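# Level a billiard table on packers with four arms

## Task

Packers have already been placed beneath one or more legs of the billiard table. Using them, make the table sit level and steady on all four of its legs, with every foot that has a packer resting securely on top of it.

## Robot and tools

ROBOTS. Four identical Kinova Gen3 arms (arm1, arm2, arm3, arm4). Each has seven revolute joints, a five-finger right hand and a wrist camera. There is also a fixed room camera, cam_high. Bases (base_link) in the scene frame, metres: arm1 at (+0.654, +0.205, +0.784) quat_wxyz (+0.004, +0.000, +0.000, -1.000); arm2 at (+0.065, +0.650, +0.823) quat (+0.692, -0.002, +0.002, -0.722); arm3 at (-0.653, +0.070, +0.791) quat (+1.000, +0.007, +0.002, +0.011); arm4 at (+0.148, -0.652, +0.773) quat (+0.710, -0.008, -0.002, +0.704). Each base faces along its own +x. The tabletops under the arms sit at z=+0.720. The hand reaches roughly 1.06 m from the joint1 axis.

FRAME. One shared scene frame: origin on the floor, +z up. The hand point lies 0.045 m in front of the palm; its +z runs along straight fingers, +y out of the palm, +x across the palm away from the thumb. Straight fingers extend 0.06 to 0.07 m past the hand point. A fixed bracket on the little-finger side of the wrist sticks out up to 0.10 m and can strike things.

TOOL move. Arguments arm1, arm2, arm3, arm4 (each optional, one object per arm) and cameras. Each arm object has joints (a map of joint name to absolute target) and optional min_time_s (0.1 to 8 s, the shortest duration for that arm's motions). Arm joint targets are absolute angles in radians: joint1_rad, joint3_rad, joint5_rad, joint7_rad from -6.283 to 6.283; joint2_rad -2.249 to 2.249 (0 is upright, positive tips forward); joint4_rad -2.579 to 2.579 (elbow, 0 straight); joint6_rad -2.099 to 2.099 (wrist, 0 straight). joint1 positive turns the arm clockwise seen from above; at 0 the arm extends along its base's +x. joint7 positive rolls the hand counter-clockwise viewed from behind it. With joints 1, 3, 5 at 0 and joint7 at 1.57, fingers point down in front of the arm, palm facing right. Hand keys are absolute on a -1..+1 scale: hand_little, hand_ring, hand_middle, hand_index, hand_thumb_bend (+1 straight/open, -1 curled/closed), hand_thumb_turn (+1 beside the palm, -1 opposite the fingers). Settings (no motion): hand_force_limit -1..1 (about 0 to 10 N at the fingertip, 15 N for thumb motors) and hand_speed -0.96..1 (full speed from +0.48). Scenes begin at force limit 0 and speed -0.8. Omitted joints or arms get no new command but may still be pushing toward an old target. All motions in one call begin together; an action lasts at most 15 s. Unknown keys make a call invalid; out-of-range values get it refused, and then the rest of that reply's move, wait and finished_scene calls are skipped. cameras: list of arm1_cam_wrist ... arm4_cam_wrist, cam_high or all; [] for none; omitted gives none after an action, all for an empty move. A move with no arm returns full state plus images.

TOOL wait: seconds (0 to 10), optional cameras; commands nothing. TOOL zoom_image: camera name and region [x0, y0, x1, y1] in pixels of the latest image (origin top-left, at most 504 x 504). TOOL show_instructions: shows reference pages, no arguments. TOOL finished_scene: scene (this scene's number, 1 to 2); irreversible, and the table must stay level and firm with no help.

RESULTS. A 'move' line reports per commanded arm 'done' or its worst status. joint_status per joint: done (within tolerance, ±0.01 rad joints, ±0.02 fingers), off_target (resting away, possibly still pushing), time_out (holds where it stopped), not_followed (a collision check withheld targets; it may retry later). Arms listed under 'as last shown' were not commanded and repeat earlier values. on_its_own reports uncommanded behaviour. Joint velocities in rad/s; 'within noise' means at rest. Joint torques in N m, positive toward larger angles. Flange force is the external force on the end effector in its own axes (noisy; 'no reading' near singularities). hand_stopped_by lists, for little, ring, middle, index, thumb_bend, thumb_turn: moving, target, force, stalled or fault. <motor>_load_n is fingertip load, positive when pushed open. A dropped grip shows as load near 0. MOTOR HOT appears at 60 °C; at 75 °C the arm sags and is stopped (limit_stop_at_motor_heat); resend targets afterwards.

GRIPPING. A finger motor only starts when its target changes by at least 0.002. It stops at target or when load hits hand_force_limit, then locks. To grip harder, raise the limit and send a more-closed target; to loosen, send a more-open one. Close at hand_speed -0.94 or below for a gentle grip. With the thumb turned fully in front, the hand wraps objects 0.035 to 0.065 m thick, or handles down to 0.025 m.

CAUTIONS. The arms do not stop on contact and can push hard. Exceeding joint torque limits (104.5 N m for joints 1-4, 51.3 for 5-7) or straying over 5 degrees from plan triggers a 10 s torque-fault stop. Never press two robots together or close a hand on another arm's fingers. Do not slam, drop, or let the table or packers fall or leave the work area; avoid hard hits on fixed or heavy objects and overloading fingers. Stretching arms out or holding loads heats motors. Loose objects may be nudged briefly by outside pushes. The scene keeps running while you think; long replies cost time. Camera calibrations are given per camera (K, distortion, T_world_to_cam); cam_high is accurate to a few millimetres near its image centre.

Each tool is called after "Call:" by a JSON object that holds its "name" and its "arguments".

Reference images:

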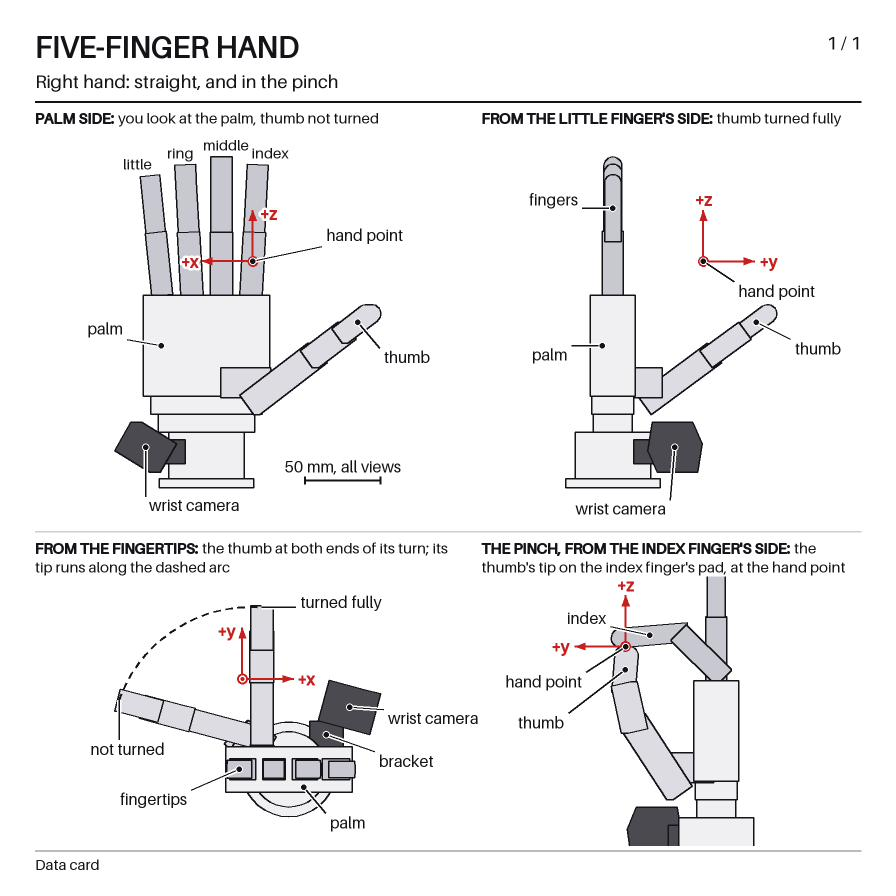

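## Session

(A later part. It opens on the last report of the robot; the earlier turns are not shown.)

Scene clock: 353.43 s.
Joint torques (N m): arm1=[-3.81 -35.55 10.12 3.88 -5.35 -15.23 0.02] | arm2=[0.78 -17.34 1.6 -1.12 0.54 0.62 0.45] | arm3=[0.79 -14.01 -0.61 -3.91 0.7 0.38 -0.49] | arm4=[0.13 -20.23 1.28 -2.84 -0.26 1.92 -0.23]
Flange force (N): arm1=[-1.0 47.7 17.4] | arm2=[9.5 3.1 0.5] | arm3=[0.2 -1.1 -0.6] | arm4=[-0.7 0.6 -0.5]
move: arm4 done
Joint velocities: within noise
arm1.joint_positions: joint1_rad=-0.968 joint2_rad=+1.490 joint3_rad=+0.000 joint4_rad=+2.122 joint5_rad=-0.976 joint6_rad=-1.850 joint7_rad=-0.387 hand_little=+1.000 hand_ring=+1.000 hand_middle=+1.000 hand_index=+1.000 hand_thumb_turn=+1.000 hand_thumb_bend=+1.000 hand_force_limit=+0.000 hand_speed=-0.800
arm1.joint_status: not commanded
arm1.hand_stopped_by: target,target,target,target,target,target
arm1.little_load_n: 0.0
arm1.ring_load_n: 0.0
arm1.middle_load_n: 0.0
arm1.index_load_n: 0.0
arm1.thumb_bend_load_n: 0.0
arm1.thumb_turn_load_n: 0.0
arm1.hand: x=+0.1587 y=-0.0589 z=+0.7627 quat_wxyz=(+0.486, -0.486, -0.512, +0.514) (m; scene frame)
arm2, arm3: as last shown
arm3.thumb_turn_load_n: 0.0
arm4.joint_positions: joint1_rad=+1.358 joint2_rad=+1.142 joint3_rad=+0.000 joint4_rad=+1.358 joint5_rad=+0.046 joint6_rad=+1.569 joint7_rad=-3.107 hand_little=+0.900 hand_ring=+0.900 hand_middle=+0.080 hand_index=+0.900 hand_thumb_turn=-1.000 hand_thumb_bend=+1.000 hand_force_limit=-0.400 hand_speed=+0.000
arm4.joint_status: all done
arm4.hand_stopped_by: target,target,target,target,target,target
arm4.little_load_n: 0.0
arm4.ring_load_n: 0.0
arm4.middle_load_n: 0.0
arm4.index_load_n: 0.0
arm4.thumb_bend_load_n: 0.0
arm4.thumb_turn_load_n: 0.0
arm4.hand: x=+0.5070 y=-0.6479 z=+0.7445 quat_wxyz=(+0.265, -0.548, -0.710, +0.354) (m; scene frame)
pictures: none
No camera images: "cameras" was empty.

Call:
{"name": "move", "arguments": {"arm4": {"joints":{"joint2_rad":1.1434,"joint4_rad":1.3571,"joint6_rad":1.5674},"min_time_s":1}, "cameras": []}}

Call:
{"name": "move", "arguments": {"arm4": {"joints":{"joint2_rad":1.1450,"joint4_rad":1.3566,"joint6_rad":1.5662},"min_time_s":1}, "cameras": []}}

Scene clock: 355.53 s.
Joint torques (N m): arm1=[-3.77 -35.56 10.14 3.93 -5.35 -15.26 0.02] | arm2=[0.77 -17.33 1.59 -1.16 0.52 0.57 0.44] | arm3=[0.83 -13.93 -0.58 -3.98 0.67 0.32 -0.5] | arm4=[0.06 -17.8 0.97 -3.46 -0.39 0.01 -0.17]
Flange force (N): arm1=[-1.2 47.8 17.5] | arm2=[9.4 3.1 0.4] | arm3=[0.1 -1.4 -0.9] | arm4=[-0.8 -5.9 -4.5]
move: arm4 done
Joint velocities: within noise
arm1, arm2, arm3: as last shown
arm3.little_load_n: -0.5
arm3.index_load_n: 0.5
arm4.joint_positions: joint1_rad=+1.358 joint2_rad=+1.143 joint3_rad=+0.000 joint4_rad=+1.357 joint5_rad=+0.046 joint6_rad=+1.567 joint7_rad=-3.107 hand_little=+0.900 hand_ring=+0.900 hand_middle=+0.080 hand_index=+0.900 hand_thumb_turn=-1.000 hand_thumb_bend=+1.000 hand_force_limit=-0.400 hand_speed=+0.000
arm4.joint_status: all done
arm4.hand_stopped_by: target,target,target,target,target,target
arm4.little_load_n: 0.0
arm4.ring_load_n: 0.0
arm4.middle_load_n: -1.0
arm4.index_load_n: 0.0
arm4.thumb_bend_load_n: 0.0
arm4.thumb_turn_load_n: 0.0
arm4.hand: x=+0.5069 y=-0.6479 z=+0.7437 quat_wxyz=(+0.265, -0.548, -0.710, +0.354) (m; scene frame)
pictures: none
No camera images: "cameras" was empty.

Scene clock: 356.83 s.
Joint torques (N m): arm1=[-3.8 -35.57 10.15 3.92 -5.32 -15.24 0.02] | arm2=[0.86 -17.36 1.6 -1.13 0.53 0.58 0.47] | arm3=[0.86 -13.91 -0.47 -3.95 0.73 0.37 -0.42] | arm4=[0 -13.29 0.43 -4.75 -0.66 -3.72 -0.05]
Flange force (N): arm1=[-1.1 47.8 17.4] | arm2=[9.6 3.0 0.4] | arm3=[0.4 -1.5 -0.9] | arm4=[-0.8 -18.3 -12.3]
move: arm4 done
Joint velocities: within noise
arm1, arm2, arm3: as last shown
arm3.little_load_n: 0.0
arm3.middle_load_n: 0.5
arm3.index_load_n: 0.0
arm3.thumb_bend_load_n: -0.5
arm4.joint_positions: joint1_rad=+1.358 joint2_rad=+1.145 joint3_rad=+0.000 joint4_rad=+1.357 joint5_rad=+0.046 joint6_rad=+1.566 joint7_rad=-3.107 hand_little=+0.900 hand_ring=+0.900 hand_middle=+0.080 hand_index=+0.900 hand_thumb_turn=-1.000 hand_thumb_bend=+1.000 hand_force_limit=-0.400 hand_speed=+0.000
arm4.joint_status: all done
arm4.hand_stopped_by: target,target,target,target,target,target
arm4.little_load_n: 0.0
arm4.ring_load_n: 0.0
arm4.middle_load_n: -3.0
arm4.index_load_n: 0.0
arm4.thumb_bend_load_n: 0.0
arm4.thumb_turn_load_n: 0.0
arm4.hand: x=+0.5070 y=-0.6479 z=+0.7429 quat_wxyz=(+0.265, -0.548, -0.710, +0.354) (m; scene frame)
pictures: none
No camera images: "cameras" was empty.

Call:
{"name": "move", "arguments": {"arm4": {"joints":{"joint2_rad":1.1424,"joint4_rad":1.3573,"joint6_rad":1.5681},"min_time_s":1}, "cameras": []}}

Call:
{"name": "move", "arguments": {"arm4": {"joints":{"hand_thumb_bend":0.75,"hand_speed":-0.9,"hand_force_limit":-0.6}}, "cameras": ["arm4_cam_wrist"]}}

Scene clock: 358.87 s.
Joint torques (N m): arm1=[-3.81 -35.56 10.11 3.97 -5.36 -15.26 0.04] | arm2=[0.84 -17.36 1.62 -1.1 0.53 0.58 0.46] | arm3=[0.77 -13.95 -0.54 -3.89 0.66 0.39 -0.47] | arm4=[0.07 -19.95 1.24 -3.34 -0.24 1.39 -0.22]
Flange force (N): arm1=[-1.1 47.9 17.6] | arm2=[9.7 3.1 0.3] | arm3=[0.1 -1.2 -0.6] | arm4=[-0.6 -1.2 -0.6]
move: arm4 done
Joint velocities: within noise
arm1, arm2, arm3: as last shown
arm1.index_load_n: -0.5
arm1.thumb_turn_load_n: -0.5
arm2.index_load_n: 0.5
arm3.middle_load_n: 0.0
arm3.thumb_bend_load_n: 0.0
arm4.joint_positions: joint1_rad=+1.358 joint2_rad=+1.142 joint3_rad=+0.000 joint4_rad=+1.357 joint5_rad=+0.046 joint6_rad=+1.568 joint7_rad=-3.107 hand_little=+0.900 hand_ring=+0.900 hand_middle=+0.080 hand_index=+0.900 hand_thumb_turn=-1.000 hand_thumb_bend=+1.000 hand_force_limit=-0.400 hand_speed=+0.000
arm4.joint_status: all done
arm4.hand_stopped_by: target,target,target,target,target,target
arm4.little_load_n: -0.5
arm4.ring_load_n: 0.0
arm4.middle_load_n: 0.5
arm4.index_load_n: 0.0
arm4.thumb_bend_load_n: 0.0
arm4.thumb_turn_load_n: 0.0
arm4.hand: x=+0.5070 y=-0.6479 z=+0.7442 quat_wxyz=(+0.265, -0.548, -0.710, +0.354) (m; scene frame)
pictures: none
No camera images: "cameras" was empty.

Scene clock: 361.10 s.
Joint torques (N m): arm1=[-3.83 -35.59 10.14 3.91 -5.35 -15.22 0.02] | arm2=[0.8 -17.33 1.62 -1.12 0.54 0.55 0.44] | arm3=[0.78 -13.92 -0.58 -3.9 0.71 0.35 -0.47] | arm4=[0.1 -19.97 1.25 -3.3 -0.25 1.4 -0.22]
Flange force (N): arm1=[-1.0 47.8 17.4] | arm2=[9.6 3.2 0.2] | arm3=[0.1 -1.2 -0.9] | arm4=[-0.6 -1.1 -0.7]
move: arm4 done
Joint velocities: within noise
arm1, arm2, arm3: as last shown
arm1.index_load_n: 0.0
arm2.index_load_n: 0.0
arm4.joint_positions: joint1_rad=+1.358 joint2_rad=+1.142 joint3_rad=+0.000 joint4_rad=+1.357 joint5_rad=+0.046 joint6_rad=+1.568 joint7_rad=-3.107 hand_little=+0.900 hand_ring=+0.900 hand_middle=+0.080 hand_index=+0.900 hand_thumb_turn=-1.000 hand_thumb_bend=+0.750 hand_force_limit=-0.600 hand_speed=-0.900
arm4.joint_status: all done
arm4.hand_stopped_by: target,target,target,target,target,target
arm4.little_load_n: 0.0
arm4.ring_load_n: -0.5
arm4.middle_load_n: 1.0
arm4.index_load_n: 0.0
arm4.thumb_bend_load_n: 0.0
arm4.thumb_turn_load_n: 0.0
arm4.hand: x=+0.5070 y=-0.6479 z=+0.7442 quat_wxyz=(+0.265, -0.548, -0.710, +0.354) (m; scene frame)
pictures: arm4_cam_wrist
camera_calibration:
arm4_cam_wrist: T_world_to_cam=[[0.511576, 0.385351, -0.767981, 0.568308], [0.757504, -0.624136, 0.191423, -0.938411], [-0.405559, -0.679676, -0.611197, 0.332315], [0, 0, 0, 1]] pos_world=[0.55489, -0.578827, 0.819194]

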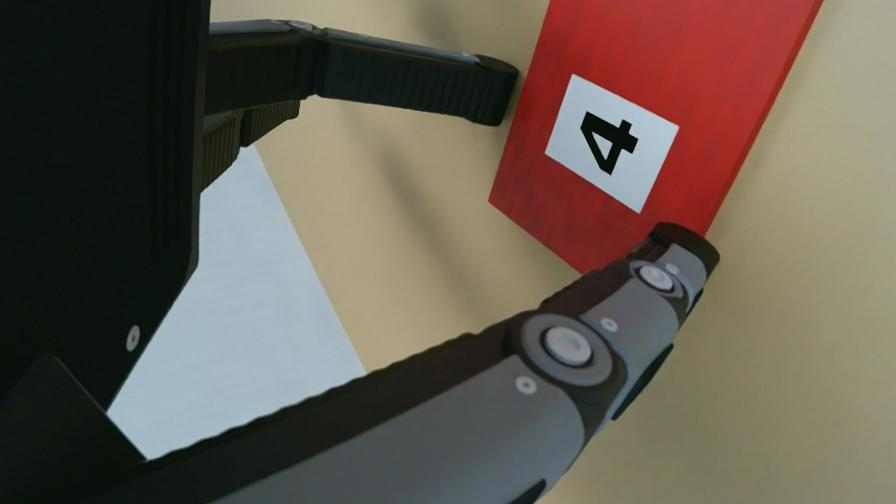

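Call:
{"name": "move", "arguments": {"arm4": {"joints":{"hand_thumb_bend":1,"hand_middle":0.9,"hand_speed":0.0}}, "cameras": []}}

Call:
{"name": "move", "arguments": {"arm4": {"joints":{"joint2_rad":1.1444,"joint4_rad":1.3568,"joint6_rad":1.5667},"min_time_s":1}, "cameras": []}}

Call:
{"name": "move", "arguments": {"arm4": {"joints":{"joint2_rad":1.1464,"joint4_rad":1.3563,"joint6_rad":1.5653},"min_time_s":1}, "cameras": []}}

Call:
{"name": "move", "arguments": {"arm4": {"joints":{"joint2_rad":1.1484,"joint4_rad":1.3558,"joint6_rad":1.5639},"min_time_s":1}, "cameras": []}}

Scene clock: 363.10 s.
Joint torques (N m): arm1=[-3.8 -35.56 10.12 3.91 -5.34 -15.23 0.01] | arm2=[0.86 -17.32 1.61 -1.17 0.51 0.61 0.42] | arm3=[0.75 -14 -0.68 -3.99 0.7 0.37 -0.42] | arm4=[0.1 -20.18 1.3 -2.86 -0.27 1.93 -0.24]
Flange force (N): arm1=[-1.1 47.7 17.4] | arm2=[9.4 2.9 0.5] | arm3=[0.2 -1.5 -0.3] | arm4=[-0.7 0.5 -0.4]
move: arm4 done
Joint velocities: within noise
arm1, arm2, arm3: as last shown
arm1.middle_load_n: -0.5
arm3.index_load_n: 0.5
arm4.joint_positions: joint1_rad=+1.358 joint2_rad=+1.142 joint3_rad=+0.000 joint4_rad=+1.357 joint5_rad=+0.046 joint6_rad=+1.568 joint7_rad=-3.107 hand_little=+0.900 hand_ring=+0.900 hand_middle=+0.900 hand_index=+0.900 hand_thumb_turn=-1.000 hand_thumb_bend=+1.000 hand_force_limit=-0.600 hand_speed=+0.000
arm4.joint_status: all done
arm4.hand_stopped_by: target,target,target,target,target,target
arm4.little_load_n: 0.0
arm4.ring_load_n: 0.0
arm4.middle_load_n: 0.0
arm4.index_load_n: 0.0
arm4.thumb_bend_load_n: 0.0
arm4.thumb_turn_load_n: 0.0
arm4.hand: x=+0.5070 y=-0.6479 z=+0.7442 quat_wxyz=(+0.265, -0.548, -0.710, +0.354) (m; scene frame)
pictures: none
No camera images: "cameras" was empty.

Scene clock: 364.40 s.
Joint torques (N m): arm1=[-3.8 -35.59 10.13 3.93 -5.36 -15.23 0.02] | arm2=[0.85 -17.33 1.59 -1.2 0.59 0.57 0.49] | arm3=[0.86 -13.91 -0.62 -3.91 0.64 0.39 -0.51] | arm4=[0.14 -20.2 1.32 -2.83 -0.25 1.92 -0.21]
Flange force (N): arm1=[-1.1 47.9 17.5] | arm2=[9.5 2.8 0.4] | arm3=[0.1 -1.3 -0.7] | arm4=[-0.6 0.6 -0.5]
move: arm4 done
Joint velocities: within noise
arm1: as last shown
arm1.middle_load_n: 0.0
arm2.joint_positions: joint1_rad=-1.419 joint2_rad=+0.714 joint3_rad=+0.000 joint4_rad=+1.970 joint5_rad=+0.340 joint6_rad=+0.827 joint7_rad=-4.340 hand_little=+1.000 hand_ring=+1.000 hand_middle=+1.000 hand_index=+1.000 hand_thumb_turn=+1.000 hand_thumb_bend=+1.000 hand_force_limit=+0.000 hand_speed=-0.800
arm2.joint_status: not commanded
arm2.hand_stopped_by: target,target,target,target,target,target
arm2.little_load_n: 0.0
arm2.ring_load_n: 0.0
arm2.middle_load_n: 0.5
arm2.index_load_n: 0.0
arm2.thumb_bend_load_n: 0.0
arm2.thumb_turn_load_n: 0.0
arm2.hand: x=+0.3511 y=+0.4219 z=+0.8598 quat_wxyz=(-0.046, -0.952, -0.222, +0.205) (m; scene frame)
arm3.joint_positions: joint1_rad=-1.432 joint2_rad=+0.597 joint3_rad=+0.000 joint4_rad=+2.082 joint5_rad=+0.697 joint6_rad=+0.706 joint7_rad=-3.983 hand_little=+1.000 hand_ring=+1.000 hand_middle=+1.000 hand_index=+1.000 hand_thumb_turn=+1.000 hand_thumb_bend=+1.000 hand_force_limit=+0.000 hand_speed=-0.800
arm3.joint_status: not commanded
arm3.hand_stopped_by: target,target,target,target,target,target
arm3.little_load_n: 0.0
arm3.ring_load_n: 0.0
arm3.middle_load_n: 0.0
arm3.index_load_n: 0.0
arm3.thumb_bend_load_n: 0.0
arm3.thumb_turn_load_n: 0.0
arm3.hand: x=-0.4075 y=+0.4378 z=+0.8694 quat_wxyz=(-0.214, -0.179, -0.960, +0.034) (m; scene frame)
arm4.joint_positions: joint1_rad=+1.358 joint2_rad=+1.144 joint3_rad=+0.000 joint4_rad=+1.357 joint5_rad=+0.046 joint6_rad=+1.567 joint7_rad=-3.107 hand_little=+0.900 hand_ring=+0.900 hand_middle=+0.900 hand_index=+0.900 hand_thumb_turn=-1.000 hand_thumb_bend=+1.000 hand_force_limit=-0.600 hand_speed=+0.000
arm4.joint_status: all done
arm4.hand_stopped_by: target,target,target,target,target,target
arm4.little_load_n: 0.0
arm4.ring_load_n: -0.5
arm4.middle_load_n: 0.0
arm4.index_load_n: 0.0
arm4.thumb_bend_load_n: 0.0
arm4.thumb_turn_load_n: 0.0
arm4.hand: x=+0.5070 y=-0.6479 z=+0.7432 quat_wxyz=(+0.265, -0.548, -0.710, +0.354) (m; scene frame)
pictures: none
No camera images: "cameras" was empty.

Scene clock: 365.67 s.
Joint torques (N m): arm1=[-3.8 -35.56 10.14 3.94 -5.34 -15.22 0.02] | arm2=[0.87 -17.34 1.61 -1.15 0.51 0.55 0.46] | arm3=[0.76 -13.97 -0.57 -3.97 0.64 0.38 -0.5] | arm4=[0.11 -20.21 1.3 -2.83 -0.26 1.93 -0.22]
Flange force (N): arm1=[-1.1 47.8 17.4] | arm2=[9.6 3.0 0.3] | arm3=[0.0 -1.4 -0.5] | arm4=[-0.7 0.5 -0.4]
move: arm4 done
Joint velocities: within noise
arm1, arm2, arm3: as last shown
arm1.thumb_bend_load_n: -0.5
arm1.thumb_turn_load_n: 0.0
arm2.middle_load_n: 0.0
arm3.ring_load_n: 0.5
arm4.joint_positions: joint1_rad=+1.358 joint2_rad=+1.146 joint3_rad=+0.000 joint4_rad=+1.356 joint5_rad=+0.046 joint6_rad=+1.565 joint7_rad=-3.107 hand_little=+0.900 hand_ring=+0.900 hand_middle=+0.900 hand_index=+0.900 hand_thumb_turn=-1.000 hand_thumb_bend=+1.000 hand_force_limit=-0.600 hand_speed=+0.000
arm4.joint_status: all done
arm4.hand_stopped_by: target,target,target,target,target,target
arm4.little_load_n: 0.0
arm4.ring_load_n: 0.0
arm4.middle_load_n: 0.0
arm4.index_load_n: 0.0
arm4.thumb_bend_load_n: 0.0
arm4.thumb_turn_load_n: 0.0
arm4.hand: x=+0.5069 y=-0.6479 z=+0.7422 quat_wxyz=(+0.265, -0.548, -0.710, +0.354) (m; scene frame)
pictures: none
No camera images: "cameras" was empty.

Scene clock: 366.97 s.
Joint torques (N m): arm1=[-3.77 -35.59 10.14 3.92 -5.32 -15.23 0.02] | arm2=[0.78 -17.28 1.59 -1.14 0.52 0.59 0.45] | arm3=[0.78 -13.99 -0.53 -3.96 0.67 0.44 -0.47] | arm4=[0.07 -20.22 1.31 -2.8 -0.25 1.93 -0.22]
Flange force (N): arm1=[-1.1 47.8 17.3] | arm2=[9.4 3.1 0.3] | arm3=[0.2 -1.4 -0.4] | arm4=[-0.7 0.6 -0.5]
move: arm4 done
Joint velocities: within noise
arm1.joint_positions: joint1_rad=-0.968 joint2_rad=+1.490 joint3_rad=+0.000 joint4_rad=+2.122 joint5_rad=-0.976 joint6_rad=-1.850 joint7_rad=-0.387 hand_little=+1.000 hand_ring=+1.000 hand_middle=+1.000 hand_index=+1.000 hand_thumb_turn=+1.000 hand_thumb_bend=+1.000 hand_force_limit=+0.000 hand_speed=-0.800
arm1.joint_status: not commanded
arm1.hand_stopped_by: target,target,target,target,target,target
arm1.little_load_n: 0.0
arm1.ring_load_n: 0.0
arm1.middle_load_n: 0.0
arm1.index_load_n: 0.0
arm1.thumb_bend_load_n: 0.0
arm1.thumb_turn_load_n: 0.0
arm1.hand: x=+0.1587 y=-0.0589 z=+0.7627 quat_wxyz=(+0.486, -0.486, -0.512, +0.514) (m; scene frame)
arm2, arm3: as last shown
arm2.middle_load_n: 0.5
arm3.ring_load_n: 0.0
arm4.joint_positions: joint1_rad=+1.358 joint2_rad=+1.148 joint3_rad=+0.000 joint4_rad=+1.356 joint5_rad=+0.046 joint6_rad=+1.564 joint7_rad=-3.107 hand_little=+0.900 hand_ring=+0.900 hand_middle=+0.900 hand_index=+0.900 hand_thumb_turn=-1.000 hand_thumb_bend=+1.000 hand_force_limit=-0.600 hand_speed=+0.000
arm4.joint_status: all done
arm4.hand_stopped_by: target,target,target,target,target,target
arm4.little_load_n: 0.0
arm4.ring_load_n: 0.0
arm4.middle_load_n: 0.0
arm4.index_load_n: 0.0
arm4.thumb_bend_load_n: 0.0
arm4.thumb_turn_load_n: 0.0
arm4.hand: x=+0.5069 y=-0.6479 z=+0.7411 quat_wxyz=(+0.265, -0.548, -0.710, +0.354) (m; scene frame)
pictures: none
No camera images: "cameras" was empty.

Call:
{"name": "move", "arguments": {"arm4": {"joints":{"joint2_rad":1.1510,"joint4_rad":1.3551,"joint6_rad":1.5620},"min_time_s":1}, "cameras": []}}

Call:
{"name": "move", "arguments": {"arm4": {"joints":{"joint2_rad":1.1536,"joint4_rad":1.3544,"joint6_rad":1.5602},"min_time_s":1}, "cameras": []}}

Call:
{"name": "move", "arguments": {"arm4": {"joints":{"joint2_rad":1.1562,"joint4_rad":1.3537,"joint6_rad":1.5583},"min_time_s":1}, "cameras": ["arm4_cam_wrist"]}}

Scene clock: 369.17 s.
Joint torques (N m): arm1=[-3.78 -35.61 10.12 3.91 -5.34 -15.22 0.03] | arm2=[0.8 -17.32 1.6 -1.18 0.54 0.55 0.43] | arm3=[0.74 -13.95 -0.55 -3.95 0.73 0.29 -0.54] | arm4=[0.11 -20.23 1.34 -2.8 -0.26 1.92 -0.23]
Flange force (N): arm1=[-1.0 47.9 17.3] | arm2=[9.4 3.0 0.3] | arm3=[-0.1 -0.9 -1.1] | arm4=[-0.7 0.6 -0.5]
move: arm4 done
Joint velocities: within noise
arm1, arm2, arm3: as last shown
arm1.thumb_turn_load_n: -0.5
arm2.middle_load_n: 0.0
arm4.joint_positions: joint1_rad=+1.358 joint2_rad=+1.151 joint3_rad=+0.000 joint4_rad=+1.355 joint5_rad=+0.046 joint6_rad=+1.562 joint7_rad=-3.107 hand_little=+0.900 hand_ring=+0.900 hand_middle=+0.900 hand_index=+0.900 hand_thumb_turn=-1.000 hand_thumb_bend=+1.000 hand_force_limit=-0.600 hand_speed=+0.000
arm4.joint_status: all done
arm4.hand_stopped_by: target,target,target,target,target,target
arm4.little_load_n: 0.0
arm4.ring_load_n: 0.0
arm4.middle_load_n: 0.0
arm4.index_load_n: 0.0
arm4.thumb_bend_load_n: 0.0
arm4.thumb_turn_load_n: 0.0
arm4.hand: x=+0.5068 y=-0.6479 z=+0.7398 quat_wxyz=(+0.265, -0.548, -0.710, +0.354) (m; scene frame)
pictures: none
No camera images: "cameras" was empty.

Scene clock: 370.47 s.
Joint torques (N m): arm1=[-3.83 -35.57 10.1 3.9 -5.36 -15.25 0.04] | arm2=[0.82 -17.35 1.6 -1.16 0.57 0.6 0.45] | arm3=[0.8 -13.92 -0.58 -3.88 0.66 0.39 -0.45] | arm4=[-0.32 -12.72 0.06 -2.64 -0.9 -1.34 0.14]
Flange force (N): arm1=[-0.9 47.8 17.5] | arm2=[9.5 3.0 0.5] | arm3=[0.2 -1.3 -0.6] | arm4=[-1.7 -14.9 -11.3]
move: arm4 done
Joint velocities: within noise
arm1, arm2, arm3: as last shown
arm1.thumb_turn_load_n: 0.0
arm3.ring_load_n: -0.5
arm4.joint_positions: joint1_rad=+1.358 joint2_rad=+1.154 joint3_rad=+0.000 joint4_rad=+1.354 joint5_rad=+0.046 joint6_rad=+1.560 joint7_rad=-3.107 hand_little=+0.900 hand_ring=+0.900 hand_middle=+0.900 hand_index=+0.900 hand_thumb_turn=-1.000 hand_thumb_bend=+1.000 hand_force_limit=-0.600 hand_speed=+0.000
arm4.joint_status: all done
arm4.hand_stopped_by: target,target,target,target,target,target
arm4.little_load_n: 0.0
arm4.ring_load_n: -0.5
arm4.middle_load_n: 0.0
arm4.index_load_n: 0.0
arm4.thumb_bend_load_n: -0.5
arm4.thumb_turn_load_n: -0.5
arm4.hand: x=+0.5068 y=-0.6479 z=+0.7384 quat_wxyz=(+0.265, -0.548, -0.710, +0.354) (m; scene frame)
pictures: none
No camera images: "cameras" was empty.

Scene clock: 371.77 s.
Joint torques (N m): arm1=[-3.79 -35.55 10.1 3.94 -5.34 -15.25 0.02] | arm2=[0.85 -17.35 1.68 -1.09 0.55 0.55 0.46] | arm3=[0.85 -14.04 -0.54 -3.99 0.71 0.37 -0.44] | arm4=[-0.68 -2.97 -1.29 -2.56 -1.53 -5.68 0.59]
Flange force (N): arm1=[-1.2 47.8 17.5] | arm2=[9.8 3.1 0.2] | arm3=[0.4 -1.4 -0.5] | arm4=[-2.5 -35.3 -25.5]
move: arm4 done
Joint velocities: within noise
arm1, arm2, arm3: as last shown
arm3.ring_load_n: 0.0
arm4.joint_positions: joint1_rad=+1.358 joint2_rad=+1.156 joint3_rad=+0.000 joint4_rad=+1.354 joint5_rad=+0.046 joint6_rad=+1.558 joint7_rad=-3.107 hand_little=+0.900 hand_ring=+0.900 hand_middle=+0.900 hand_index=+0.900 hand_thumb_turn=-1.000 hand_thumb_bend=+1.000 hand_force_limit=-0.600 hand_speed=+0.000
arm4.joint_status: all done
arm4.hand_stopped_by: target,target,target,target,target,target
arm4.little_load_n: 0.0
arm4.ring_load_n: 0.0
arm4.middle_load_n: 0.0
arm4.index_load_n: 0.0
arm4.thumb_bend_load_n: -2.0
arm4.thumb_turn_load_n: -2.5
arm4.hand: x=+0.5068 y=-0.6480 z=+0.7371 quat_wxyz=(+0.265, -0.548, -0.710, +0.354) (m; scene frame)
pictures: arm4_cam_wrist
camera_calibration:
arm4_cam_wrist: T_world_to_cam=[[0.511176, 0.385675, -0.768085, 0.563413], [0.757717, -0.624025, 0.190938, -0.936605], [-0.405664, -0.679594, -0.611219, 0.327889], [0, 0, 0, 1]] pos_world=[0.554692, -0.578928, 0.811994]

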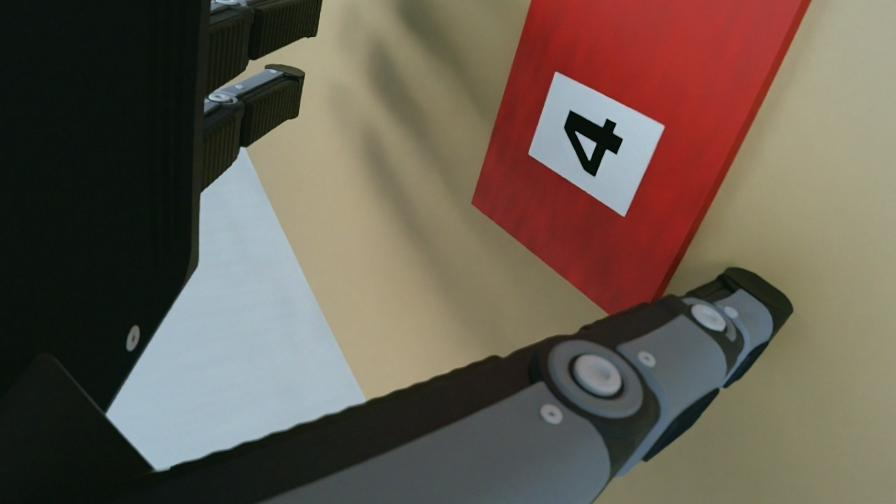

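Call:
{"name": "move", "arguments": {"arm4": {"joints":{"joint2_rad":1.1295,"joint4_rad":1.361,"joint6_rad":1.5775},"min_time_s":1.5}, "cameras": []}}

Call:
{"name": "move", "arguments": {"arm4": {"joints":{"joint1_rad":1.3627,"joint2_rad":1.158,"joint4_rad":1.337,"joint5_rad":0.0516,"joint6_rad":1.616,"joint7_rad":-3.104,"hand_middle":0.0},"min_time_s":1.5}, "cameras": ["arm4_cam_wrist"]}}

Scene clock: 376.17 s.
Joint torques (N m): arm1=[-3.8 -35.58 10.12 3.91 -5.36 -15.24 0.02] | arm2=[0.84 -17.3 1.57 -1.17 0.55 0.58 0.45] | arm3=[0.81 -13.94 -0.58 -3.86 0.68 0.35 -0.43] | arm4=[0.13 -20.12 1.26 -2.87 -0.25 1.91 -0.22]
Flange force (N): arm1=[-1.0 47.8 17.5] | arm2=[9.4 2.9 0.3] | arm3=[0.3 -1.1 -0.8] | arm4=[-0.7 0.6 -0.6]
move: arm4 done
Joint velocities: within noise
arm1, arm2, arm3: as last shown
arm1.middle_load_n: -0.5
arm3.ring_load_n: -0.5
arm4.joint_positions: joint1_rad=+1.358 joint2_rad=+1.129 joint3_rad=+0.000 joint4_rad=+1.361 joint5_rad=+0.046 joint6_rad=+1.577 joint7_rad=-3.107 hand_little=+0.900 hand_ring=+0.900 hand_middle=+0.900 hand_index=+0.900 hand_thumb_turn=-1.000 hand_thumb_bend=+1.000 hand_force_limit=-0.600 hand_speed=+0.000
arm4.joint_status: all done
arm4.hand_stopped_by: target,target,target,target,target,target
arm4.little_load_n: 0.0
arm4.ring_load_n: 0.0
arm4.middle_load_n: -0.5
arm4.index_load_n: 0.0
arm4.thumb_bend_load_n: 0.0
arm4.thumb_turn_load_n: 0.0
arm4.hand: x=+0.5069 y=-0.6478 z=+0.7509 quat_wxyz=(+0.265, -0.549, -0.710, +0.354) (m; scene frame)
pictures: none
No camera images: "cameras" was empty.

Scene clock: 377.97 s.
Joint torques (N m): arm1=[-3.79 -35.57 10.09 3.93 -5.34 -15.24 0.02] | arm2=[0.87 -17.36 1.68 -1.2 0.52 0.58 0.46] | arm3=[0.91 -13.9 -0.62 -3.81 0.66 0.4 -0.5] | arm4=[0.11 -20.28 1.29 -2.82 -0.24 1.98 -0.22]
Flange force (N): arm1=[-1.1 47.8 17.5] | arm2=[9.5 2.8 0.5] | arm3=[0.3 -1.1 -0.7] | arm4=[-0.7 0.5 -0.5]
move: arm4 done
Joint velocities: within noise
arm1, arm2, arm3: as last shown
arm1.middle_load_n: 0.0
arm4.joint_positions: joint1_rad=+1.363 joint2_rad=+1.158 joint3_rad=+0.000 joint4_rad=+1.337 joint5_rad=+0.052 joint6_rad=+1.616 joint7_rad=-3.104 hand_little=+0.900 hand_ring=+0.900 hand_middle=+0.000 hand_index=+0.900 hand_thumb_turn=-1.000 hand_thumb_bend=+1.000 hand_force_limit=-0.600 hand_speed=+0.000
arm4.joint_status: all done
arm4.hand_stopped_by: target,target,target,target,target,target
arm4.little_load_n: 0.0
arm4.ring_load_n: 0.0
arm4.middle_load_n: 0.0
arm4.index_load_n: 0.0
arm4.thumb_bend_load_n: 0.0
arm4.thumb_turn_load_n: 0.0
arm4.hand: x=+0.5012 y=-0.6524 z=+0.7489 quat_wxyz=(+0.277, -0.543, -0.702, +0.369) (m; scene frame)
pictures: arm4_cam_wrist
camera_calibration:
arm4_cam_wrist: T_world_to_cam=[[0.479148, 0.376278, -0.792989, 0.605662], [0.764715, -0.622428, 0.166718, -0.921781], [-0.430846, -0.686293, -0.58598, 0.319175], [0, 0, 0, 1]] pos_world=[0.552213, -0.582592, 0.820992]

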